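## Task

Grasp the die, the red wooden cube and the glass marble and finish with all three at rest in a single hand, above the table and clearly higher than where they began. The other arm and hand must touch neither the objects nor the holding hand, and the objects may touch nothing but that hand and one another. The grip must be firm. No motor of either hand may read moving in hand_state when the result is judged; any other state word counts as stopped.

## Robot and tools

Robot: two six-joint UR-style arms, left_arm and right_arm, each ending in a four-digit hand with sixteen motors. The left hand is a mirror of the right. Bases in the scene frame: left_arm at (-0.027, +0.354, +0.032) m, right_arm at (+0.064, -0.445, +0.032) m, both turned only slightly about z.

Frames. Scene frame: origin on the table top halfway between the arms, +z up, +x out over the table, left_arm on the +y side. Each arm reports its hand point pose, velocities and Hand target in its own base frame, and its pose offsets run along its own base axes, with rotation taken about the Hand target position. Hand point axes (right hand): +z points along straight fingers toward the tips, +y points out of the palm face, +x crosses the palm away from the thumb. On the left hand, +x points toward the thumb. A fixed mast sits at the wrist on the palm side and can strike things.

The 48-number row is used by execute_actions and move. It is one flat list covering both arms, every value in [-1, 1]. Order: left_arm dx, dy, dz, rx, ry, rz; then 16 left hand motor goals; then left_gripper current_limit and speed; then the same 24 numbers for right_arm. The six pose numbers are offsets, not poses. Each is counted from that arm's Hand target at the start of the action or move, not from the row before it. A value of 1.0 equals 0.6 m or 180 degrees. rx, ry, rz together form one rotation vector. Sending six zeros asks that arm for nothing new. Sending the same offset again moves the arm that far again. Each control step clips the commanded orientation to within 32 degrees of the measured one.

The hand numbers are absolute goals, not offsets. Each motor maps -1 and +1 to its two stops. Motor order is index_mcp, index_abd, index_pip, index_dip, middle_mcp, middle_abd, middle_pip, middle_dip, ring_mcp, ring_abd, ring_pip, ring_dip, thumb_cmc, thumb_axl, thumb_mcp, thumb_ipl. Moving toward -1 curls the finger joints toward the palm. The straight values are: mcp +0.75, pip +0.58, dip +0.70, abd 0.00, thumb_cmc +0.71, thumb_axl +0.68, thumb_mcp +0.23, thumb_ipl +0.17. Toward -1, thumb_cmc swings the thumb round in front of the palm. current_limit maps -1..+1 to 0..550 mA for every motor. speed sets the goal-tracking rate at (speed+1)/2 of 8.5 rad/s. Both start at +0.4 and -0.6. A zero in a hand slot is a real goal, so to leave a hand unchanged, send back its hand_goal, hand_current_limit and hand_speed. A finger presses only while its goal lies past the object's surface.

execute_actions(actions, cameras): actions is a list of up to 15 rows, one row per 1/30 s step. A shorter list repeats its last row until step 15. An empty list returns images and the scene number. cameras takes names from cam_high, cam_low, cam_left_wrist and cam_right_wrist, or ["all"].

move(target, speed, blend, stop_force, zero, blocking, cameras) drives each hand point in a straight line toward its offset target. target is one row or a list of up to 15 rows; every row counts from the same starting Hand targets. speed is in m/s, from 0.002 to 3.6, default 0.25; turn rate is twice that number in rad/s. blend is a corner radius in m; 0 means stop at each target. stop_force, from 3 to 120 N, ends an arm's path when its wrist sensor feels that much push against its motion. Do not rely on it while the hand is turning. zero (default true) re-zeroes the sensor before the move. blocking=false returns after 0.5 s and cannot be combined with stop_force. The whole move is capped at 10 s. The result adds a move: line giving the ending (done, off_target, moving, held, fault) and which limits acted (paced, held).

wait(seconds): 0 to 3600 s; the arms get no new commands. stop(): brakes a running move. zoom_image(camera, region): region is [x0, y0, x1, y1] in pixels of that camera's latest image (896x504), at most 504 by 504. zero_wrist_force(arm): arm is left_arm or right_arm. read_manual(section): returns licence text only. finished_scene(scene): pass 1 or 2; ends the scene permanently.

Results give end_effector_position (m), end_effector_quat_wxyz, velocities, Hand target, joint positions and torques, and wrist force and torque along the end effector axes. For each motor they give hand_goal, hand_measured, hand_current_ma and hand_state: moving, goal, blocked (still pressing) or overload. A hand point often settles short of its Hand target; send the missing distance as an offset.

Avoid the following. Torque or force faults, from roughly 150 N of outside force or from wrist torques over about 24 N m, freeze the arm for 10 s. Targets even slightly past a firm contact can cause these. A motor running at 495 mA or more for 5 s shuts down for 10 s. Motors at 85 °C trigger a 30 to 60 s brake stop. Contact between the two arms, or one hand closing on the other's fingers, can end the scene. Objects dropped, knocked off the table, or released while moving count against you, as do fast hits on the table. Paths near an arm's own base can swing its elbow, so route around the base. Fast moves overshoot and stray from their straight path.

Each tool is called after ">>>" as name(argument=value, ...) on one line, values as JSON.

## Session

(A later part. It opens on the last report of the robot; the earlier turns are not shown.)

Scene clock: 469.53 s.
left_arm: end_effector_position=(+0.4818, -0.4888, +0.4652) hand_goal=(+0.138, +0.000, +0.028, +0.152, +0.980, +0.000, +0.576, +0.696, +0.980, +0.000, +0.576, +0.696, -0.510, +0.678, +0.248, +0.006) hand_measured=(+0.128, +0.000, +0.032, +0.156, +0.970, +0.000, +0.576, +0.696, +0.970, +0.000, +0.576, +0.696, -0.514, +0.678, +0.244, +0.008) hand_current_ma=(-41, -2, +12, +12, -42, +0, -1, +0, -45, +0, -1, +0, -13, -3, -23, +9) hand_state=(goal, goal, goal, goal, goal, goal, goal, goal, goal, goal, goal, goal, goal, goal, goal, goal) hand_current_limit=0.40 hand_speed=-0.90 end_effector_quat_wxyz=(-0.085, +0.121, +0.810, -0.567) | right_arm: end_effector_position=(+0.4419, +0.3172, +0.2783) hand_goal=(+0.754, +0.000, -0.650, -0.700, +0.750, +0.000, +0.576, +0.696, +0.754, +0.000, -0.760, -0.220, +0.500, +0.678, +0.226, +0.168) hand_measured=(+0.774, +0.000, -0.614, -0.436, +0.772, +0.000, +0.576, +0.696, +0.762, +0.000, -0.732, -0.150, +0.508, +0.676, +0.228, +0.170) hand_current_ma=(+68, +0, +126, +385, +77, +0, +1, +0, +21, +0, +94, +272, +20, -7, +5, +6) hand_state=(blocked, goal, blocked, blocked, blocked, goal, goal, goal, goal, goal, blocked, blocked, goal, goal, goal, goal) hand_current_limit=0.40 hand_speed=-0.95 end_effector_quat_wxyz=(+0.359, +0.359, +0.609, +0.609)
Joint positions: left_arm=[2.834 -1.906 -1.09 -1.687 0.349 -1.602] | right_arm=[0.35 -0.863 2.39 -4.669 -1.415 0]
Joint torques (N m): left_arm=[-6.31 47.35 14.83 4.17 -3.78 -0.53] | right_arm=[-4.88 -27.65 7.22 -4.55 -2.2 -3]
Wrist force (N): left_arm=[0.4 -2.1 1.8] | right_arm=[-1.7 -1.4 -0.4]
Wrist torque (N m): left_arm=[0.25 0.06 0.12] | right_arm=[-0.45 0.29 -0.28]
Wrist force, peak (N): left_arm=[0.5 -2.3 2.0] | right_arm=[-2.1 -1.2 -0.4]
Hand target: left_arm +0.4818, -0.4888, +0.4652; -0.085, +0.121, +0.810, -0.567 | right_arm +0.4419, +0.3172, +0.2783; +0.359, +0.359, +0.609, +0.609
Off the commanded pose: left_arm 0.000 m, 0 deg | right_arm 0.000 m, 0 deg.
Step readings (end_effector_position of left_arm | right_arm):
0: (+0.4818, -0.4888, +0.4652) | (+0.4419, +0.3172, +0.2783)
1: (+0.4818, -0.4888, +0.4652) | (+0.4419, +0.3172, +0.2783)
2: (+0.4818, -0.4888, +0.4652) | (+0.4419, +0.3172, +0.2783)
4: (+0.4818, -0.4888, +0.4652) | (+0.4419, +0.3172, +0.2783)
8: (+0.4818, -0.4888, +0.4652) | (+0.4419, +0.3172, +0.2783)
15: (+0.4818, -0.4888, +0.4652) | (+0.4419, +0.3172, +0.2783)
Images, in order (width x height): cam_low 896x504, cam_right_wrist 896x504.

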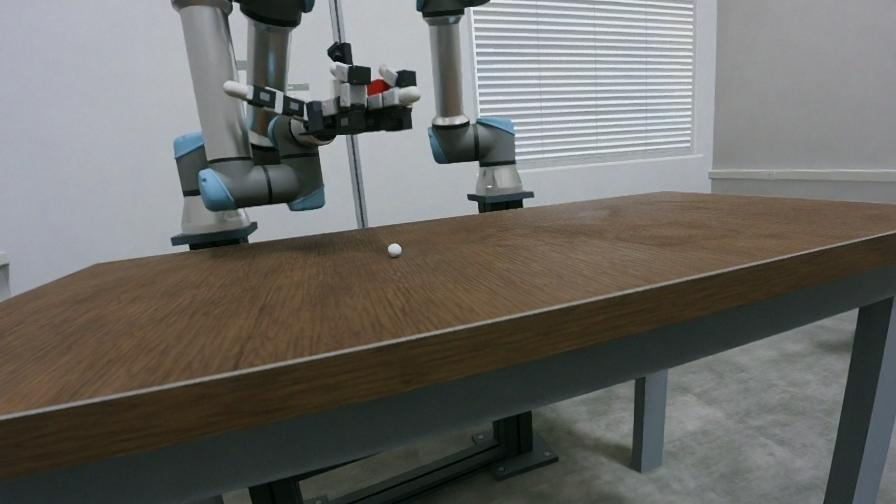

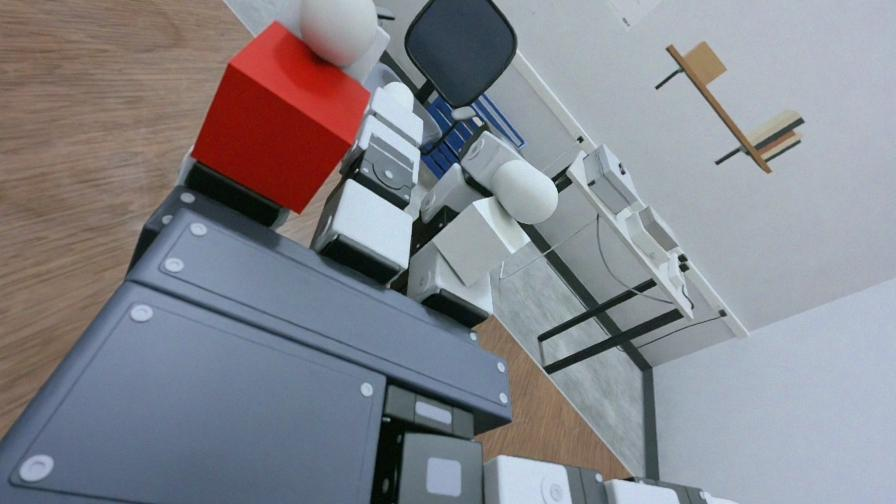

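>>> execute_actions(actions=[[[0,0,0,0,0,0,0.137,0,0.028,0.151,0.98,0,0.576,0.696,0.98,0,0.576,0.696,-0.511,0.678,0.247,0.005,0.4,-0.9,0,0,0,0,0,0,0.754,0,-0.65,-0.7,0.75,0,0.576,0.696,0.754,0,-0.76,-0.42,0.5,0.678,0.226,0.168,0.4,-0.96]]], cameras=["cam_right_wrist", "cam_low"])

>>> zoom_image(camera="cam_right_wrist", region=[180, 0, 480, 230])

>>> zoom_image(camera="cam_low", region=[280, 20, 460, 150])

Scene clock: 472.27 s.
left_arm: end_effector_position=(+0.4818, -0.4888, +0.4652) hand_goal=(+0.138, +0.000, +0.028, +0.152, +0.980, +0.000, +0.576, +0.696, +0.980, +0.000, +0.576, +0.696, -0.510, +0.678, +0.248, +0.006) hand_measured=(+0.128, +0.000, +0.032, +0.156, +0.970, +0.000, +0.576, +0.696, +0.970, +0.000, +0.576, +0.696, -0.514, +0.678, +0.244, +0.008) hand_current_ma=(-41, -2, +12, +12, -42, +0, -1, +0, -45, +0, -1, +0, -13, -3, -23, +9) hand_state=(goal, goal, goal, goal, goal, goal, goal, goal, goal, goal, goal, goal, goal, goal, goal, goal) hand_current_limit=0.40 hand_speed=-0.90 end_effector_quat_wxyz=(-0.085, +0.121, +0.810, -0.567) | right_arm: end_effector_position=(+0.4419, +0.3172, +0.2783) hand_goal=(+0.754, +0.000, -0.650, -0.700, +0.750, +0.000, +0.576, +0.696, +0.754, +0.000, -0.760, -0.420, +0.500, +0.678, +0.226, +0.168) hand_measured=(+0.774, +0.000, -0.614, -0.436, +0.772, +0.000, +0.576, +0.696, +0.762, +0.000, -0.722, -0.172, +0.508, +0.676, +0.228, +0.170) hand_current_ma=(+68, +0, +126, +385, +77, +0, +1, +0, +21, +0, +133, +385, +20, -7, +5, +6) hand_state=(blocked, goal, blocked, blocked, blocked, goal, goal, goal, goal, goal, blocked, blocked, goal, goal, goal, goal) hand_current_limit=0.40 hand_speed=-0.96 end_effector_quat_wxyz=(+0.359, +0.359, +0.609, +0.609)
Joint positions: left_arm=[2.834 -1.906 -1.09 -1.687 0.349 -1.602] | right_arm=[0.35 -0.863 2.39 -4.669 -1.415 0]
Joint torques (N m): left_arm=[-5.54 46.51 15.43 4.02 -3.68 -0.54] | right_arm=[-4.61 -27.66 7.2 -4.52 -2.09 -2.97]
Wrist force (N): left_arm=[0.4 -2.4 1.7] | right_arm=[-1.9 -1.0 -0.7]
Wrist torque (N m): left_arm=[0.23 0.05 0.13] | right_arm=[-0.37 0.31 -0.29]
Wrist force, peak (N): left_arm=[0.4 -2.5 1.8] | right_arm=[-2.3 -1.0 -0.6]
Hand target: left_arm +0.4818, -0.4888, +0.4652; -0.085, +0.121, +0.810, -0.567 | right_arm +0.4419, +0.3172, +0.2783; +0.359, +0.359, +0.609, +0.609
Off the commanded pose: left_arm 0.000 m, 0 deg | right_arm 0.000 m, 0 deg.
Step readings (end_effector_position of left_arm | right_arm):
0: (+0.4818, -0.4888, +0.4652) | (+0.4419, +0.3172, +0.2783)
1: (+0.4818, -0.4888, +0.4652) | (+0.4419, +0.3172, +0.2783)
2: (+0.4818, -0.4888, +0.4652) | (+0.4419, +0.3172, +0.2783)
4: (+0.4818, -0.4888, +0.4652) | (+0.4419, +0.3172, +0.2783)
8: (+0.4818, -0.4888, +0.4652) | (+0.4419, +0.3172, +0.2783)
15: (+0.4818, -0.4888, +0.4652) | (+0.4419, +0.3172, +0.2783)
Images, in order (width x height): cam_low 896x504, cam_right_wrist 896x504.

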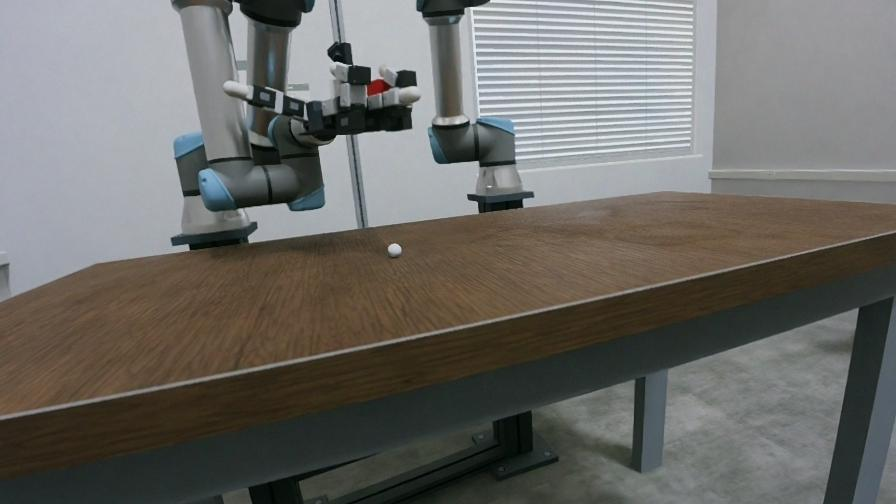

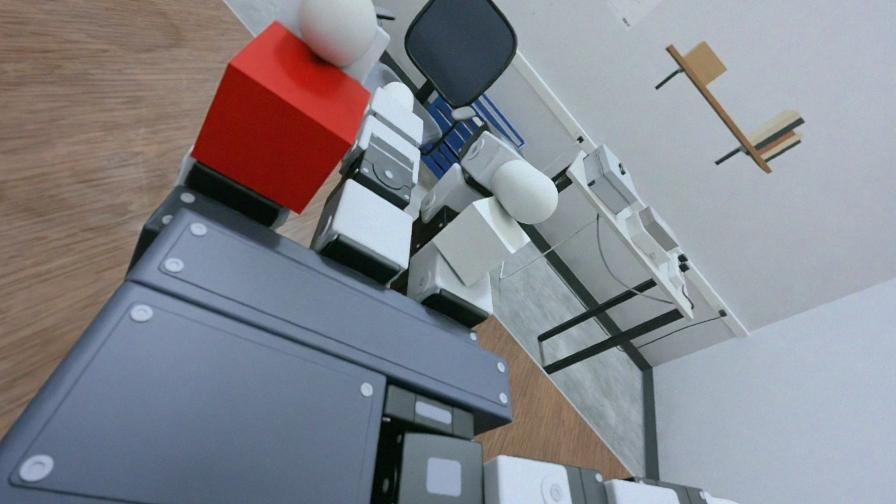

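Scaled by 1.680 from the camera's image (finer frame: 1280x720).

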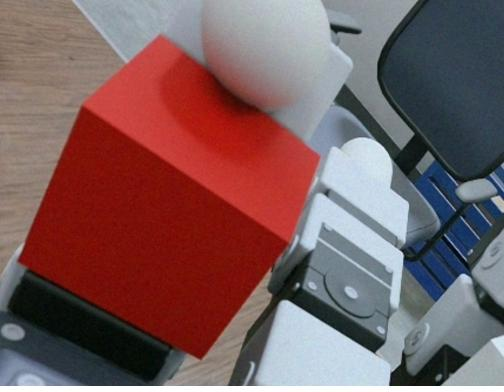

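Scaled by 2.800 from the camera's image (finer frame: 1280x720).

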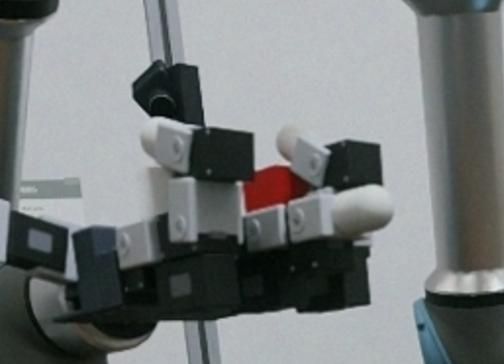

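>>> move(target=[0.1137,1,0.0,0,0,0,0.137,0,0.028,0.151,0.98,0,0.576,0.696,0.98,0,0.576,0.696,-0.511,0.678,0.247,0.005,0.4,-0.9,0,0,0,0,0,0,0.754,0,-0.65,-0.7,0.75,0,0.576,0.696,0.754,0,-0.76,-0.42,0.5,0.678,0.226,0.168,0.4,-0.96], speed=0.2)

>>> execute_actions(actions=[[[0,0,0,0,0,0,0.137,0,0.028,0.151,0.98,0,0.576,0.696,0.98,0,0.576,0.696,-0.511,0.678,0.247,0.005,0.4,-0.9,0,0,0,0,0,0,0.754,0,-0.65,-0.7,0.137,0,0.028,0.151,0.754,0,-0.76,-0.42,-0.8,0.678,0.247,0.005,0.4,-0.9]]], cameras=["cam_right_wrist", "cam_low"])

Scene clock: 479.40 s.
left_arm: end_effector_position=(+0.5487, +0.1104, +0.4640) hand_goal=(+0.138, +0.000, +0.028, +0.152, +0.980, +0.000, +0.576, +0.696, +0.980, +0.000, +0.576, +0.696, -0.510, +0.678, +0.248, +0.006) hand_measured=(+0.130, +0.000, +0.030, +0.156, +0.970, +0.000, +0.576, +0.696, +0.970, +0.000, +0.576, +0.696, -0.512, +0.678, +0.244, +0.008) hand_current_ma=(-29, -2, +11, +12, -42, +0, -1, +0, -45, +0, -1, +0, -10, -3, -18, +9) hand_state=(goal, goal, goal, goal, goal, goal, goal, goal, goal, goal, goal, goal, goal, goal, goal, goal) hand_current_limit=0.40 hand_speed=-0.90 end_effector_quat_wxyz=(-0.033, +0.106, +0.828, -0.550) | right_arm: end_effector_position=(+0.4419, +0.3172, +0.2783) hand_goal=(+0.754, +0.000, -0.650, -0.700, +0.750, +0.000, +0.576, +0.696, +0.754, +0.000, -0.760, -0.420, +0.500, +0.678, +0.226, +0.168) hand_measured=(+0.774, +0.000, -0.614, -0.436, +0.772, +0.000, +0.576, +0.696, +0.762, +0.000, -0.722, -0.172, +0.508, +0.676, +0.228, +0.170) hand_current_ma=(+68, +0, +126, +385, +77, +0, +1, +0, +21, +0, +133, +385, +20, -7, +5, +6) hand_state=(blocked, goal, blocked, blocked, blocked, goal, goal, goal, goal, goal, blocked, blocked, goal, goal, goal, goal) hand_current_limit=0.40 hand_speed=-0.96 end_effector_quat_wxyz=(+0.359, +0.359, +0.609, +0.609)
Joint positions: left_arm=[3.785 -2.374 -0.035 -3.349 0.9 -0.277] | right_arm=[0.35 -0.863 2.39 -4.669 -1.415 0]
Joint torques (N m): left_arm=[6.62 35.03 17.22 -1.39 1.58 2.34] | right_arm=[-4.35 -27.51 6.72 -4.32 -2.16 -3.06]
Wrist force (N): left_arm=[0.1 -2.1 1.9] | right_arm=[-2.2 -1.3 -0.4]
Wrist torque (N m): left_arm=[0.24 0.07 0.21] | right_arm=[-0.44 0.34 -0.33]
Wrist force, peak (N): left_arm=[0.0 -3.1 3.9] | right_arm=[-2.3 -1.5 -0.3]
Hand target: left_arm +0.5500, +0.1112, +0.4652; -0.085, +0.121, +0.810, -0.567 | right_arm +0.4419, +0.3172, +0.2783; +0.359, +0.359, +0.609, +0.609
Off the commanded pose: left_arm 0.002 m, 7 deg | right_arm 0.000 m, 0 deg.
elbow stopped short (left arm): the move would have taken joint 3 (elbow) straighter than the controller allows.
move: off_target (left_arm)

Scene clock: 482.90 s.
left_arm: end_effector_position=(+0.5487, +0.1105, +0.4639) hand_goal=(+0.138, +0.000, +0.028, +0.152, +0.980, +0.000, +0.576, +0.696, +0.980, +0.000, +0.576, +0.696, -0.510, +0.678, +0.248, +0.006) hand_measured=(+0.130, +0.000, +0.030, +0.156, +0.970, +0.000, +0.576, +0.696, +0.970, +0.000, +0.576, +0.696, -0.512, +0.678, +0.244, +0.008) hand_current_ma=(-29, -2, +11, +12, -42, +0, -1, +0, -45, +0, -1, +0, -10, -3, -18, +9) hand_state=(goal, goal, goal, goal, goal, goal, goal, goal, goal, goal, goal, goal, goal, goal, goal, goal) hand_current_limit=0.40 hand_speed=-0.90 end_effector_quat_wxyz=(-0.033, +0.106, +0.828, -0.550) | right_arm: end_effector_position=(+0.4419, +0.3172, +0.2783) hand_goal=(+0.754, +0.000, -0.650, -0.700, +0.138, +0.000, +0.028, +0.152, +0.754, +0.000, -0.760, -0.420, -0.800, +0.678, +0.248, +0.006) hand_measured=(+0.774, +0.000, -0.614, -0.436, +0.154, +0.000, +0.032, +0.154, +0.762, +0.000, -0.722, -0.172, -0.686, +0.676, +0.246, +0.008) hand_current_ma=(+68, +0, +126, +385, +50, +0, +7, +5, +21, +0, +133, +385, +12, -7, -5, +5) hand_state=(blocked, goal, blocked, blocked, goal, goal, goal, goal, goal, goal, blocked, blocked, moving, goal, goal, goal) hand_current_limit=0.40 hand_speed=-0.90 end_effector_quat_wxyz=(+0.359, +0.359, +0.609, +0.609)
Joint positions: left_arm=[3.785 -2.374 -0.035 -3.349 0.9 -0.277] | right_arm=[0.35 -0.863 2.39 -4.669 -1.415 0]
Joint torques (N m): left_arm=[6.74 36.36 6.33 0.55 1.17 2.45] | right_arm=[-4.56 -27.72 6.7 -4.16 -2.18 -2.95]
Wrist force (N): left_arm=[0.1 -2.0 1.8] | right_arm=[-1.9 -1.5 -0.3]
Wrist torque (N m): left_arm=[0.26 0.06 0.19] | right_arm=[-0.49 0.30 -0.36]
Wrist force, peak (N): left_arm=[-0.1 -2.3 2.1] | right_arm=[-2.1 -1.2 -0.4]
Hand target: left_arm +0.5500, +0.1112, +0.4652; -0.085, +0.121, +0.810, -0.567 | right_arm +0.4419, +0.3172, +0.2783; +0.359, +0.359, +0.609, +0.609
Off the commanded pose: left_arm 0.002 m, 7 deg | right_arm 0.000 m, 0 deg.
elbow stopped short (left arm): the move would have taken joint 3 (elbow) straighter than the controller allows.
not at rest: the robot was still moving 3 seconds after this call's last action.
Step readings (end_effector_position of left_arm | right_arm):
0: (+0.5487, +0.1104, +0.4640) | (+0.4419, +0.3172, +0.2783)
1: (+0.5487, +0.1104, +0.4640) | (+0.4419, +0.3172, +0.2783)
2: (+0.5487, +0.1105, +0.4640) | (+0.4419, +0.3172, +0.2783)
4: (+0.5487, +0.1105, +0.4639) | (+0.4419, +0.3172, +0.2783)
8: (+0.5487, +0.1105, +0.4639) | (+0.4419, +0.3172, +0.2783)
15: (+0.5487, +0.1105, +0.4639) | (+0.4419, +0.3172, +0.2783)
Images, in order (width x height): cam_low 896x504, cam_right_wrist 896x504.

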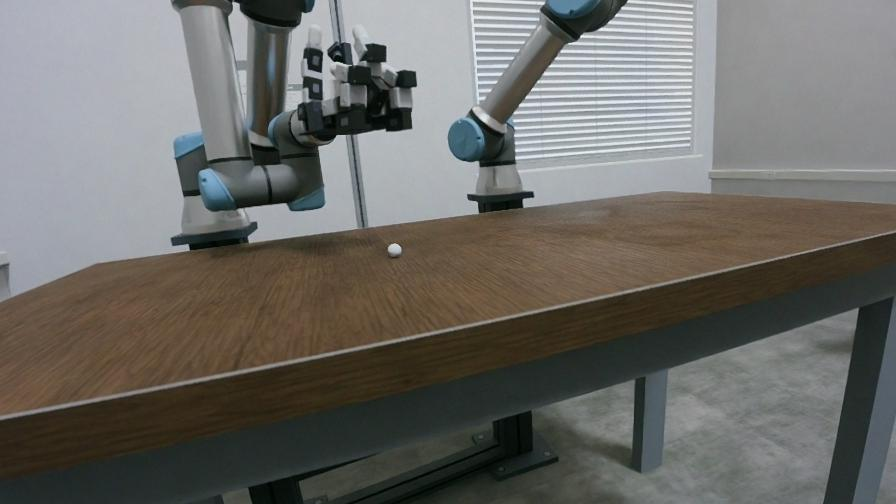

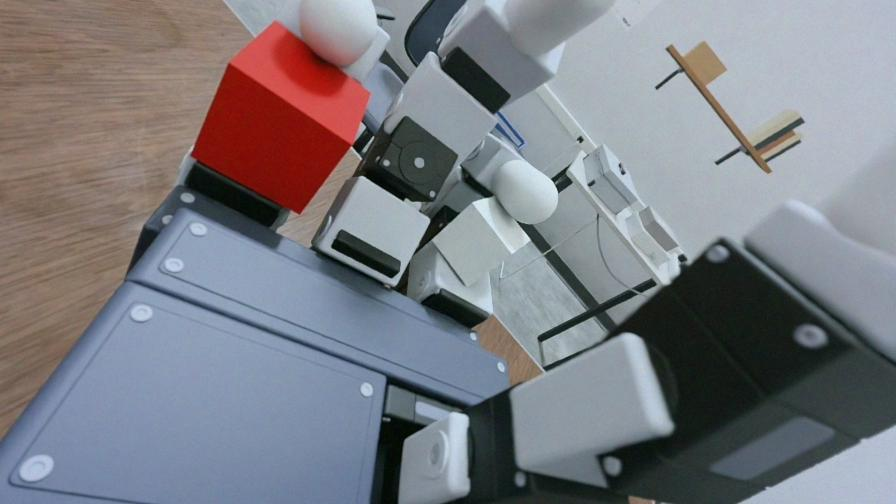

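>>> execute_actions(actions=[], cameras=["cam_high","cam_low","cam_right_wrist"])

Scene clock: 489.17 s.
left_arm: end_effector_position=(+0.5487, +0.1105, +0.4639) hand_goal=(+0.138, +0.000, +0.028, +0.152, +0.980, +0.000, +0.576, +0.696, +0.980, +0.000, +0.576, +0.696, -0.510, +0.678, +0.248, +0.006) hand_measured=(+0.130, +0.000, +0.030, +0.156, +0.970, +0.000, +0.576, +0.696, +0.970, +0.000, +0.576, +0.696, -0.512, +0.678, +0.244, +0.008) hand_current_ma=(-29, -2, +11, +12, -42, +0, -1, +0, -45, +0, -1, +0, -10, -3, -18, +9) hand_state=(goal, goal, goal, goal, goal, goal, goal, goal, goal, goal, goal, goal, goal, goal, goal, goal) hand_current_limit=0.40 hand_speed=-0.90 end_effector_quat_wxyz=(-0.033, +0.106, +0.828, -0.550) | right_arm: end_effector_position=(+0.4419, +0.3172, +0.2783) hand_goal=(+0.754, +0.000, -0.650, -0.700, +0.138, +0.000, +0.028, +0.152, +0.754, +0.000, -0.760, -0.420, -0.800, +0.678, +0.248, +0.006) hand_measured=(+0.774, +0.000, -0.614, -0.436, +0.154, +0.000, +0.032, +0.154, +0.762, +0.000, -0.722, -0.172, -0.800, +0.676, +0.246, +0.008) hand_current_ma=(+68, +0, +126, +385, +50, +0, +7, +5, +21, +0, +133, +385, +0, -7, -5, +5) hand_state=(blocked, goal, blocked, blocked, goal, goal, goal, goal, goal, goal, blocked, blocked, goal, goal, goal, goal) hand_current_limit=0.40 hand_speed=-0.90 end_effector_quat_wxyz=(+0.359, +0.359, +0.609, +0.609)
Joint positions: left_arm=[3.785 -2.374 -0.035 -3.349 0.9 -0.277] | right_arm=[0.35 -0.863 2.39 -4.669 -1.415 0]
Joint velocities: within noise
Joint torques (N m): left_arm=[5.97 35.35 6.43 0.85 0.63 2.26] | right_arm=[-4.48 -27.91 6.83 -4.11 -2.1 -2.94]
Wrist force (N): left_arm=[0.2 -1.8 1.9] | right_arm=[-1.7 -0.8 -0.4]
Wrist torque (N m): left_arm=[0.28 0.05 0.20] | right_arm=[-0.39 0.27 -0.33]
Wrist force, peak (N): left_arm=[0.1 -2.0 2.2] | right_arm=[-2.2 -1.1 -0.4]
Hand target: left_arm +0.5500, +0.1112, +0.4652; -0.085, +0.121, +0.810, -0.567 | right_arm +0.4419, +0.3172, +0.2783; +0.359, +0.359, +0.609, +0.609
Off the commanded pose: left_arm 0.002 m, 7 deg | right_arm 0.000 m, 0 deg.
Images, in order (width x height): cam_high 896x504, cam_low 896x504, cam_right_wrist 896x504.

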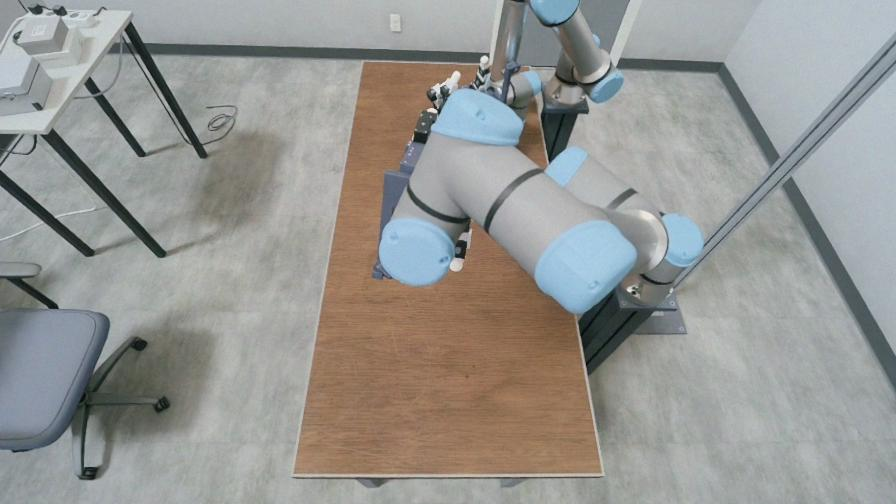

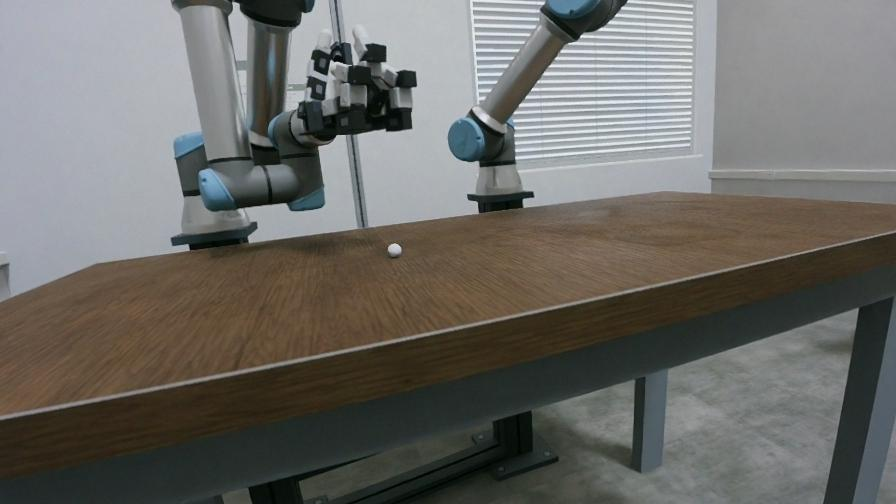

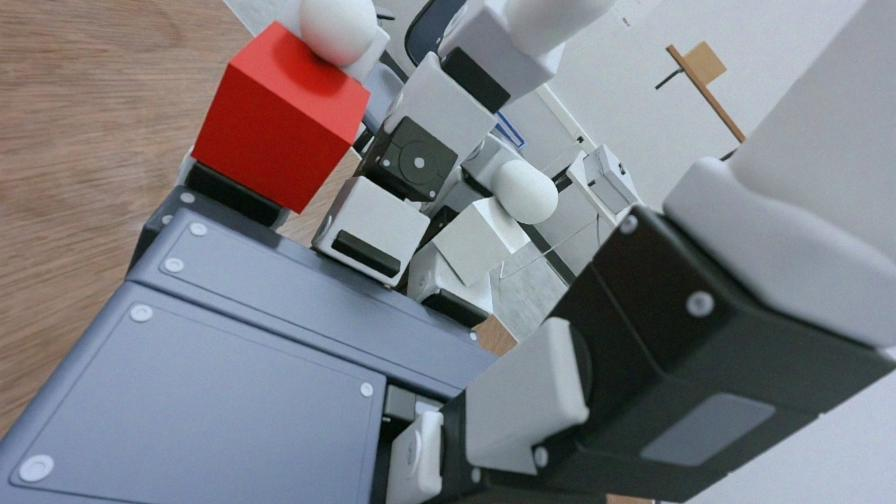

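>>> move(target=[-0.1333,0,-0.05,0,0,0,0.137,0,0.028,0.151,0.98,0,0.576,0.696,0.98,0,0.576,0.696,-0.511,0.678,0.247,0.005,0.4,-0.9,0.075,-0.1315,0.1502,0,0,0,0.754,0,-0.65,-0.7,0.137,0,0.028,0.151,0.754,0,-0.76,-0.42,-0.8,0.678,0.247,0.005,0.4,-0.9], speed=0.1)

Scene clock: 494.43 s.
left_arm: end_effector_position=(+0.4700, +0.1113, +0.4353) hand_goal=(+0.138, +0.000, +0.028, +0.152, +0.980, +0.000, +0.576, +0.696, +0.980, +0.000, +0.576, +0.696, -0.510, +0.678, +0.248, +0.006) hand_measured=(+0.130, +0.000, +0.030, +0.156, +0.970, +0.000, +0.576, +0.696, +0.970, +0.000, +0.576, +0.696, -0.512, +0.678, +0.244, +0.008) hand_current_ma=(-29, -2, +11, +12, -42, +0, -1, +0, -45, +0, -1, +0, -10, -3, -18, +9) hand_state=(goal, goal, goal, goal, goal, goal, goal, goal, goal, goal, goal, goal, goal, goal, goal, goal) hand_current_limit=0.40 hand_speed=-0.90 end_effector_quat_wxyz=(-0.084, +0.121, +0.810, -0.567) | right_arm: end_effector_position=(+0.4869, +0.2383, +0.3684) hand_goal=(+0.754, +0.000, -0.650, -0.700, +0.138, +0.000, +0.028, +0.152, +0.754, +0.000, -0.760, -0.420, -0.800, +0.678, +0.248, +0.006) hand_measured=(+0.774, +0.000, -0.614, -0.436, +0.152, +0.000, +0.032, +0.154, +0.762, +0.000, -0.722, -0.172, -0.800, +0.676, +0.246, +0.008) hand_current_ma=(+67, +0, +126, +385, +48, +0, +7, +5, +21, +0, +133, +385, +0, -7, -5, +5) hand_state=(goal, goal, blocked, blocked, goal, goal, goal, goal, goal, goal, blocked, blocked, goal, goal, goal, goal) hand_current_limit=0.40 hand_speed=-0.90 end_effector_quat_wxyz=(+0.359, +0.359, +0.609, +0.609)
Joint positions: left_arm=[3.838 -2.052 -0.708 -3.113 1.032 -0.219] | right_arm=[0.049 -1.185 2.439 -4.396 -1.114 0]
Joint torques (N m): left_arm=[-7.72 29.56 18.11 -2.12 -2.32 -2.42] | right_arm=[-6.08 -33.26 -11.61 -2.24 -0.65 -3.08]
Wrist force (N): left_arm=[0.2 -2.2 1.8] | right_arm=[-2.0 -1.3 -0.6]
Wrist torque (N m): left_arm=[0.26 0.07 0.11] | right_arm=[-0.43 0.33 -0.37]
Wrist force, peak (N): left_arm=[0.5 -2.5 1.9] | right_arm=[-1.4 -2.2 -0.4]
Hand target: left_arm +0.4700, +0.1112, +0.4352; -0.085, +0.121, +0.810, -0.567 | right_arm +0.4869, +0.2383, +0.3684; +0.359, +0.359, +0.609, +0.609
Off the commanded pose: left_arm 0.000 m, 0 deg | right_arm 0.000 m, 0 deg.
move: done

>>> move(target=[0,0,0,0,0,0,0.137,0,0.028,0.151,0.98,0,0.576,0.696,0.98,0,0.576,0.696,-0.511,0.678,0.247,0.005,0.4,-0.9,0,0,0,0.4368,0.2434,0,0.754,0,-0.65,-0.7,0.137,0,0.028,0.151,0.754,0,-0.76,-0.42,-0.8,0.678,0.247,0.005,0.4,-0.9], speed=0.12, cameras=["cam_right_wrist","cam_low"])

Scene clock: 502.83 s.
left_arm: end_effector_position=(+0.4700, +0.1112, +0.4352) hand_goal=(+0.138, +0.000, +0.028, +0.152, +0.980, +0.000, +0.576, +0.696, +0.980, +0.000, +0.576, +0.696, -0.510, +0.678, +0.248, +0.006) hand_measured=(+0.130, +0.000, +0.030, +0.156, +0.970, +0.000, +0.576, +0.696, +0.970, +0.000, +0.576, +0.696, -0.512, +0.678, +0.244, +0.008) hand_current_ma=(-29, -2, +11, +12, -42, +0, -1, +0, -45, +0, -1, +0, -10, -3, -18, +9) hand_state=(goal, goal, goal, goal, goal, goal, goal, goal, goal, goal, goal, goal, goal, goal, goal, goal) hand_current_limit=0.40 hand_speed=-0.90 end_effector_quat_wxyz=(-0.085, +0.121, +0.810, -0.567) | right_arm: end_effector_position=(+0.4869, +0.2383, +0.3686) hand_goal=(+0.754, +0.000, -0.650, -0.700, +0.138, +0.000, +0.028, +0.152, +0.754, +0.000, -0.760, -0.420, -0.800, +0.678, +0.248, +0.006) hand_measured=(+0.756, +0.000, -0.614, -0.436, +0.140, +0.000, +0.030, +0.154, +0.756, +0.000, -0.722, -0.172, -0.794, +0.676, +0.246, +0.008) hand_current_ma=(+7, +0, +127, +385, +6, +1, +6, +5, +5, +0, +134, +385, +19, -7, -5, +5) hand_state=(goal, goal, blocked, blocked, goal, goal, goal, goal, goal, goal, blocked, blocked, goal, goal, goal, goal) hand_current_limit=0.40 hand_speed=-0.90 end_effector_quat_wxyz=(-0.177, +0.685, +0.178, +0.684)
Joint positions: left_arm=[3.838 -2.052 -0.708 -3.113 1.032 -0.219] | right_arm=[0.253 -1.504 2.354 -3.989 -1.315 1.57]
Joint torques (N m): left_arm=[-6.35 28.47 19.65 -2.12 1.88 -2.25] | right_arm=[3.51 -12.2 -6.15 -4.69 -1.52 -0.87]
Wrist force (N): left_arm=[0.3 -2.4 1.8] | right_arm=[-2.7 -0.1 -0.4]
Wrist torque (N m): left_arm=[0.24 0.06 0.12] | right_arm=[-0.24 0.45 0.20]
Wrist force, peak (N): left_arm=[0.5 -2.5 2.0] | right_arm=[-3.1 -0.9 -1.1]
Hand target: left_arm +0.4700, +0.1112, +0.4352; -0.085, +0.121, +0.810, -0.567 | right_arm +0.4869, +0.2383, +0.3684; -0.177, +0.685, +0.178, +0.684
Off the commanded pose: left_arm 0.000 m, 0 deg | right_arm 0.000 m, 0 deg.
move: done
Images, in order (width x height): cam_low 896x504, cam_right_wrist 896x504.

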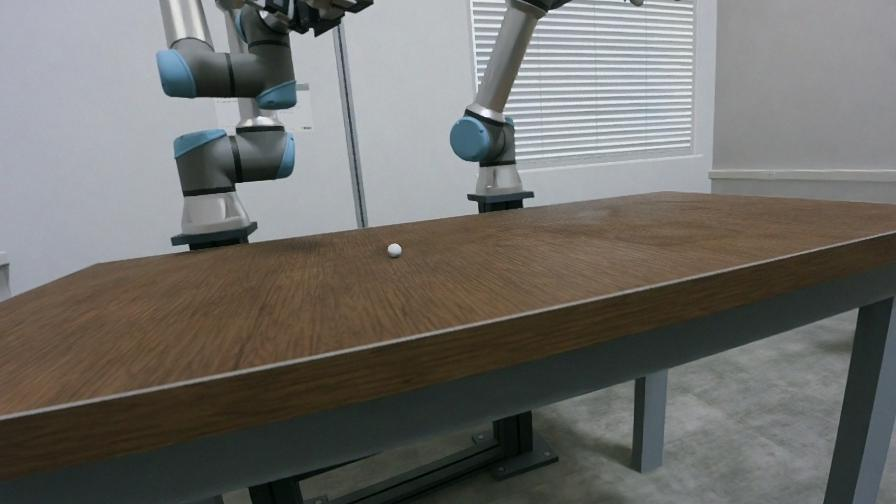

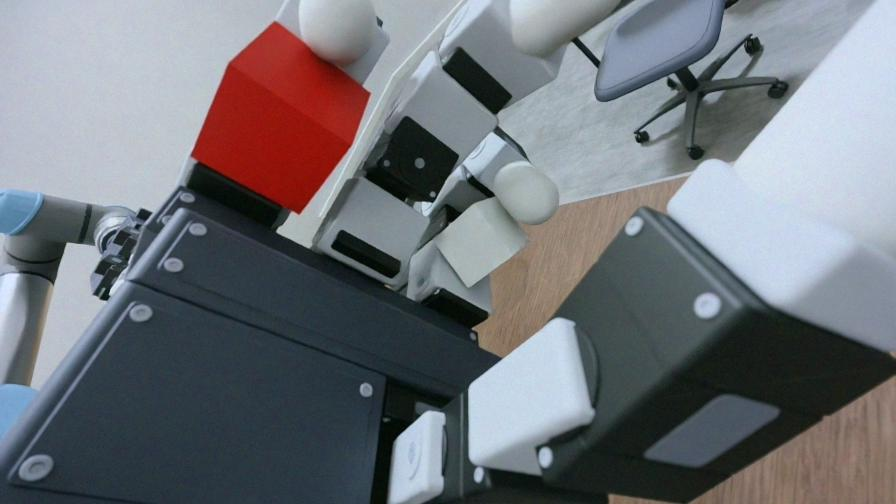

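>>> move(target=[0,0,0,0,0,0,0.137,0,0.028,0.151,0.98,0,0.576,0.696,0.98,0,0.576,0.696,-0.511,0.678,0.247,0.005,0.4,-0.9,0.0557,0.2608,-0.1667,0.3895,0.3169,-0.0872,0.754,0,-0.65,-0.7,0.137,0,0.028,0.151,0.754,0,-0.76,-0.42,-0.8,0.678,0.247,0.005,0.4,-0.9], speed=0.12, cameras=["cam_right_wrist","cam_low","cam_high"])

Scene clock: 512.30 s.
left_arm: end_effector_position=(+0.4700, +0.1112, +0.4352) hand_goal=(+0.138, +0.000, +0.028, +0.152, +0.980, +0.000, +0.576, +0.696, +0.980, +0.000, +0.576, +0.696, -0.510, +0.678, +0.248, +0.006) hand_measured=(+0.130, +0.000, +0.030, +0.156, +0.970, +0.000, +0.576, +0.696, +0.970, +0.000, +0.576, +0.696, -0.512, +0.678, +0.244, +0.008) hand_current_ma=(-29, -2, +11, +12, -42, +0, -1, +0, -45, +0, -1, +0, -10, -3, -18, +9) hand_state=(goal, goal, goal, goal, goal, goal, goal, goal, goal, goal, goal, goal, goal, goal, goal, goal) hand_current_limit=0.40 hand_speed=-0.90 end_effector_quat_wxyz=(-0.085, +0.121, +0.810, -0.567) | right_arm: end_effector_position=(+0.5204, +0.3948, +0.2684) hand_goal=(+0.754, +0.000, -0.650, -0.700, +0.138, +0.000, +0.028, +0.152, +0.754, +0.000, -0.760, -0.420, -0.800, +0.678, +0.248, +0.006) hand_measured=(+0.748, +0.000, -0.612, -0.436, +0.136, +0.000, +0.030, +0.154, +0.750, +0.000, -0.722, -0.172, -0.792, +0.676, +0.246, +0.008) hand_current_ma=(-13, +0, +130, +385, -3, +1, +6, +5, -9, +0, +136, +385, +19, -7, -5, +5) hand_state=(goal, goal, blocked, blocked, goal, goal, goal, goal, goal, goal, blocked, blocked, goal, goal, goal, goal) hand_current_limit=0.40 hand_speed=-0.90 end_effector_quat_wxyz=(-0.495, +0.707, -0.414, +0.290)
Joint positions: left_arm=[3.838 -2.052 -0.708 -3.113 1.032 -0.219] | right_arm=[0.365 -1.328 1.992 -3.453 -1.434 3.092]
Joint torques (N m): left_arm=[-6.82 29.17 26.8 -1.97 2.21 -2.09] | right_arm=[3.52 -39.4 -8.19 -5.45 -2.25 -0.97]
Wrist force (N): left_arm=[0.3 -2.4 1.9] | right_arm=[-0.4 1.5 -0.3]
Wrist torque (N m): left_arm=[0.24 0.06 0.12] | right_arm=[0.15 0.04 0.10]
Wrist force, peak (N): left_arm=[0.2 -2.4 2.1] | right_arm=[-2.8 -0.2 -1.2]
Hand target: left_arm +0.4700, +0.1112, +0.4352; -0.085, +0.121, +0.810, -0.567 | right_arm +0.5203, +0.3948, +0.2684; -0.495, +0.707, -0.414, +0.290
Off the commanded pose: left_arm 0.000 m, 0 deg | right_arm 0.000 m, 0 deg.
move: done
Images, in order (width x height): cam_high 896x504, cam_low 896x504, cam_right_wrist 896x504.

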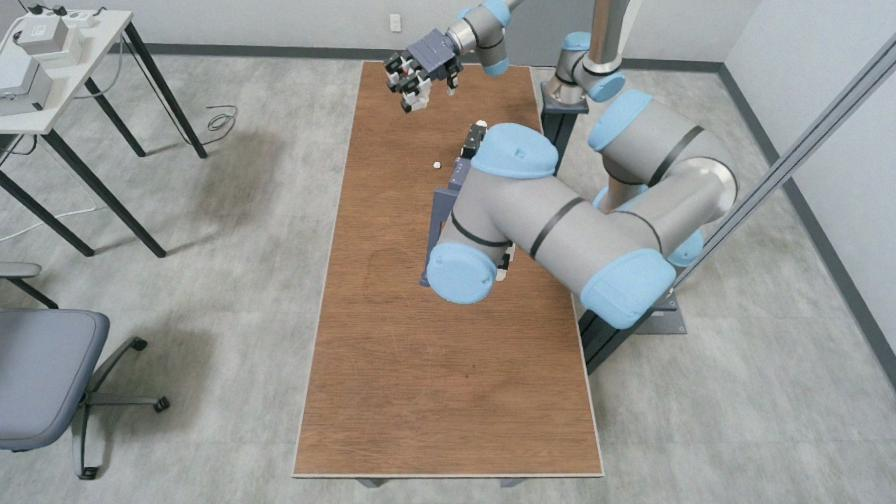

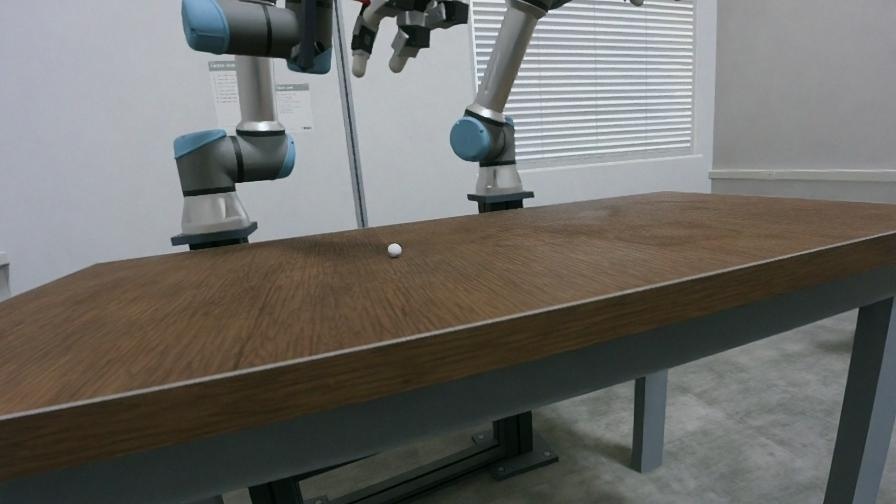

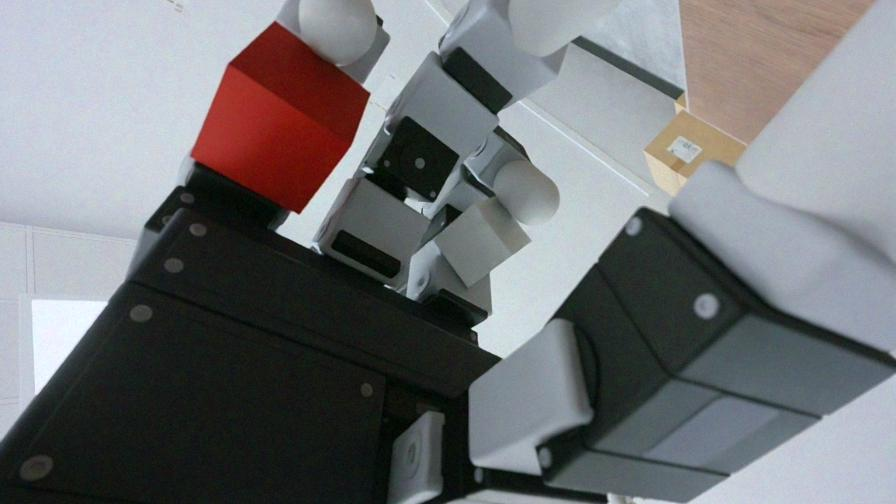

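>>> move(target=[0,0,0,0,0,0,0.137,0,0.028,0.151,0.98,0,0.576,0.696,0.98,0,0.576,0.696,-0.511,0.678,0.247,0.005,0.4,-0.9,0,0,-0.3,0,0,0,0.754,0,-0.65,-0.7,0.05,0,0.028,0.151,0.754,0,-0.76,-0.42,-0.8,0.678,0.247,0.005,0.4,-0.9], speed=0.12, cameras=["cam_low","cam_high"])

>>> zoom_image(camera="cam_low", region=[270, 100, 522, 280])

>>> zoom_image(camera="cam_high", region=[380, 100, 540, 240])

Scene clock: 521.67 s.
left_arm: end_effector_position=(+0.4700, +0.1112, +0.4352) hand_goal=(+0.138, +0.000, +0.028, +0.152, +0.980, +0.000, +0.576, +0.696, +0.980, +0.000, +0.576, +0.696, -0.510, +0.678, +0.248, +0.006) hand_measured=(+0.130, +0.000, +0.030, +0.156, +0.970, +0.000, +0.576, +0.696, +0.970, +0.000, +0.576, +0.696, -0.512, +0.678, +0.244, +0.008) hand_current_ma=(-29, -2, +11, +12, -42, +0, -1, +0, -45, +0, -1, +0, -10, -3, -18, +9) hand_state=(goal, goal, goal, goal, goal, goal, goal, goal, goal, goal, goal, goal, goal, goal, goal, goal) hand_current_limit=0.40 hand_speed=-0.90 end_effector_quat_wxyz=(-0.085, +0.121, +0.810, -0.567) | right_arm: end_effector_position=(+0.5203, +0.3948, +0.0884) hand_goal=(+0.754, +0.000, -0.650, -0.700, +0.050, +0.000, +0.028, +0.152, +0.754, +0.000, -0.760, -0.420, -0.800, +0.678, +0.248, +0.006) hand_measured=(+0.748, +0.000, -0.612, -0.436, +0.050, +0.000, +0.030, +0.154, +0.750, +0.000, -0.722, -0.172, -0.794, +0.676, +0.246, +0.008) hand_current_ma=(-16, +0, +130, +385, -1, +1, +6, +5, -11, +0, +136, +385, +18, -7, -5, +5) hand_state=(goal, goal, blocked, blocked, goal, goal, goal, goal, goal, goal, blocked, blocked, goal, goal, goal, goal) hand_current_limit=0.40 hand_speed=-0.90 end_effector_quat_wxyz=(-0.495, +0.707, -0.414, +0.290)
Joint positions: left_arm=[3.838 -2.052 -0.708 -3.113 1.032 -0.219] | right_arm=[0.365 -0.954 2.09 -3.925 -1.434 3.092]
Joint torques (N m): left_arm=[-7.62 29.26 25.41 -2.1 1.99 -2.1] | right_arm=[0.41 -30.69 -23.44 -3.09 -0.19 0.85]
Wrist force (N): left_arm=[0.4 -2.1 2.0] | right_arm=[-0.3 1.4 -0.5]
Wrist torque (N m): left_arm=[0.27 0.05 0.13] | right_arm=[0.14 0.02 0.08]
Wrist force, peak (N): left_arm=[0.4 -2.5 1.9] | right_arm=[-0.1 3.0 0.6]
Hand target: left_arm +0.4700, +0.1112, +0.4352; -0.085, +0.121, +0.810, -0.567 | right_arm +0.5203, +0.3948, +0.0884; -0.495, +0.707, -0.414, +0.290
Off the commanded pose: left_arm 0.000 m, 0 deg | right_arm 0.000 m, 0 deg.
move: done
Images, in order (width x height): cam_high 896x504, cam_low 896x504.

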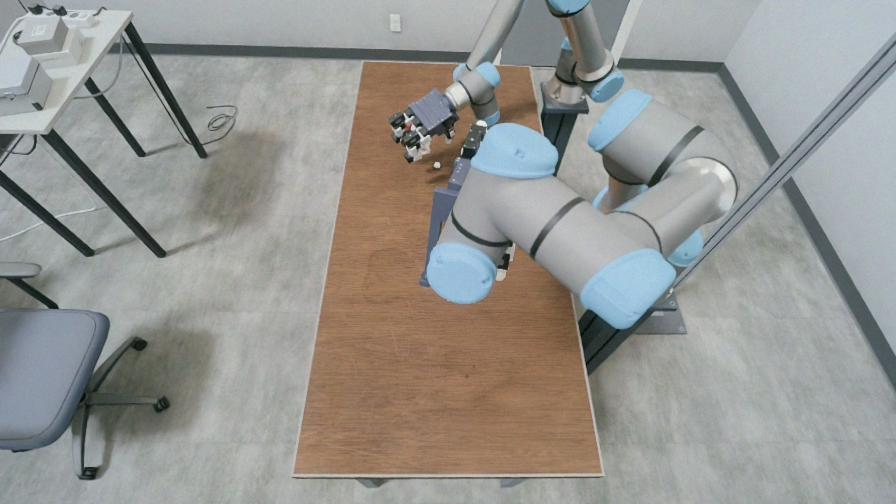

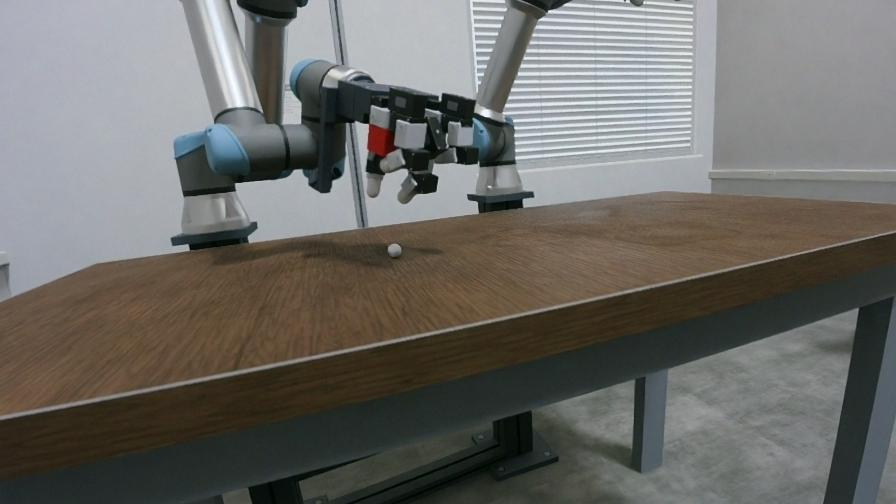

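Scaled by 2.000 from the camera's image (finer frame: 1280x720).

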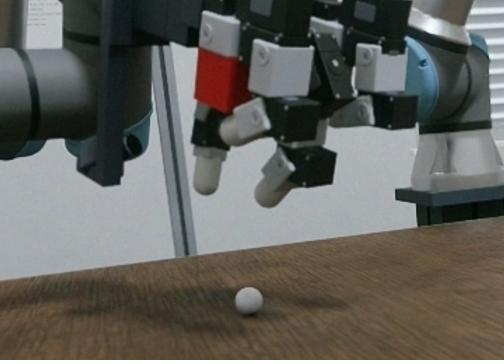

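Scaled by 3.150 from the camera's image (finer frame: 1280x720).

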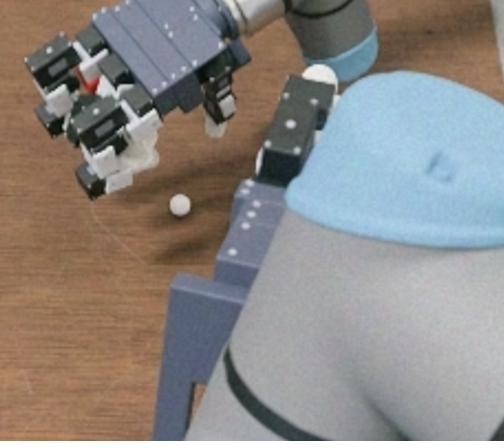

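>>> move(target=[0,0,0,0,0,0,0.137,0,0.028,0.151,0.98,0,0.576,0.696,0.98,0,0.576,0.696,-0.511,0.678,0.247,0.005,0.4,-0.9,0,0,-0.1257,0,0,0,0.754,0,-0.65,-0.7,0.02,0,0.028,0.151,0.754,0,-0.76,-0.42,-0.8,0.678,0.17,0.005,0.4,-0.9], speed=0.06, cameras=["cam_low","cam_high"])

>>> zoom_image(camera="cam_low", region=[310, 150, 478, 270])

>>> zoom_image(camera="cam_high", region=[380, 110, 500, 200])

Scene clock: 529.60 s.
left_arm: end_effector_position=(+0.4700, +0.1112, +0.4352) hand_goal=(+0.138, +0.000, +0.028, +0.152, +0.980, +0.000, +0.576, +0.696, +0.980, +0.000, +0.576, +0.696, -0.510, +0.678, +0.248, +0.006) hand_measured=(+0.130, +0.000, +0.030, +0.156, +0.970, +0.000, +0.576, +0.696, +0.970, +0.000, +0.576, +0.696, -0.512, +0.678, +0.244, +0.008) hand_current_ma=(-29, -2, +11, +12, -42, +0, -1, +0, -45, +0, -1, +0, -10, -3, -18, +9) hand_state=(goal, goal, goal, goal, goal, goal, goal, goal, goal, goal, goal, goal, goal, goal, goal, goal) hand_current_limit=0.40 hand_speed=-0.90 end_effector_quat_wxyz=(-0.085, +0.121, +0.810, -0.567) | right_arm: end_effector_position=(+0.5204, +0.3949, +0.0131) hand_goal=(+0.754, +0.000, -0.650, -0.700, +0.020, +0.000, +0.028, +0.152, +0.754, +0.000, -0.760, -0.420, -0.800, +0.678, +0.170, +0.006) hand_measured=(+0.748, +0.000, -0.612, -0.436, +0.020, +0.000, +0.030, +0.154, +0.750, +0.000, -0.722, -0.172, -0.794, +0.676, +0.172, +0.008) hand_current_ma=(-16, +0, +130, +385, +0, +1, +6, +5, -11, +0, +136, +385, +18, -7, +3, +5) hand_state=(goal, goal, blocked, blocked, goal, goal, goal, goal, goal, goal, blocked, blocked, goal, goal, goal, goal) hand_current_limit=0.40 hand_speed=-0.90 end_effector_quat_wxyz=(-0.495, +0.707, -0.414, +0.290)
Joint positions: left_arm=[3.838 -2.052 -0.708 -3.113 1.032 -0.219] | right_arm=[0.365 -0.763 2.065 -4.091 -1.434 3.092]
Joint torques (N m): left_arm=[-4.92 29.98 26.15 -2.15 1.99 -1.98] | right_arm=[-0.43 -48.75 3.05 -0.05 -0.16 -0.23]
Wrist force (N): left_arm=[0.2 -2.2 1.8] | right_arm=[-0.1 1.4 -0.1]
Wrist torque (N m): left_arm=[0.27 0.06 0.11] | right_arm=[0.08 -0.01 0.09]
Wrist force, peak (N): left_arm=[0.4 -2.5 2.0] | right_arm=[-0.1 2.6 0.0]
Hand target: left_arm +0.4700, +0.1112, +0.4352; -0.085, +0.121, +0.810, -0.567 | right_arm +0.5203, +0.3948, +0.0130; -0.495, +0.707, -0.414, +0.290
Off the commanded pose: left_arm 0.000 m, 0 deg | right_arm 0.000 m, 0 deg.
move: done
Images, in order (width x height): cam_high 896x504, cam_low 896x504.

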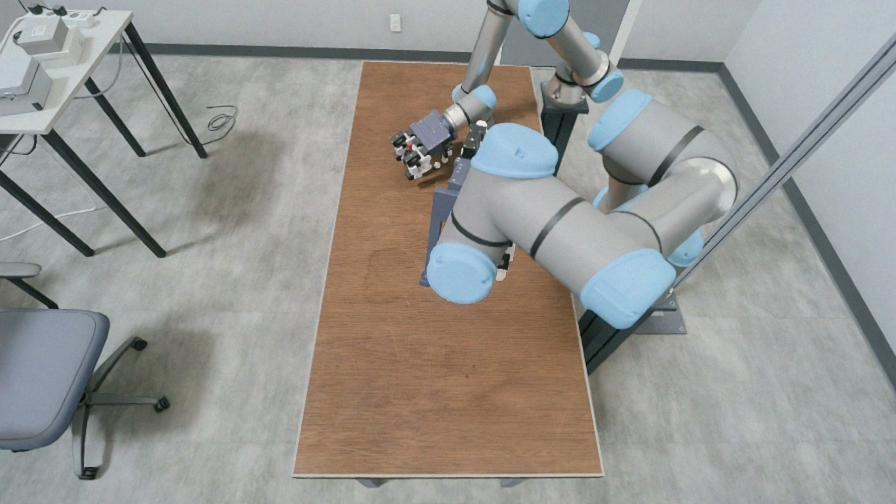

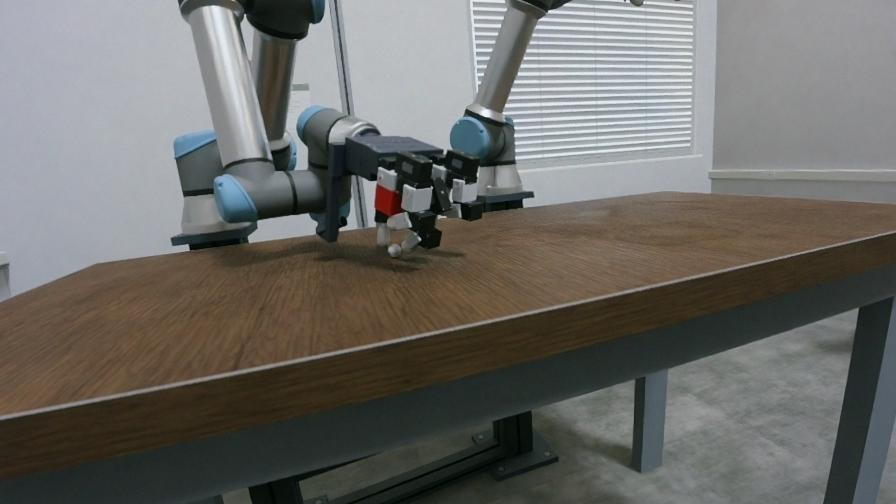

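Scaled by 3.000 from the camera's image (finer frame: 1280x720).

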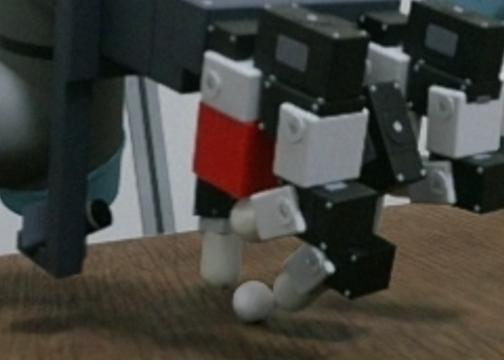

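Scaled by 4.200 from the camera's image (finer frame: 1280x720).

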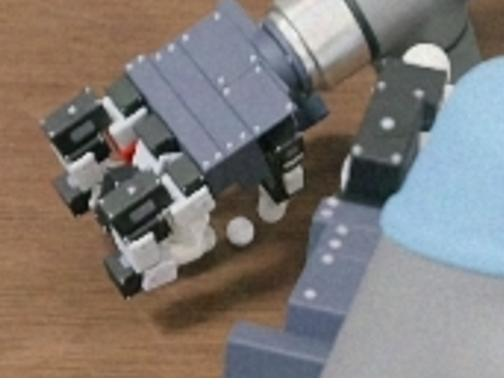

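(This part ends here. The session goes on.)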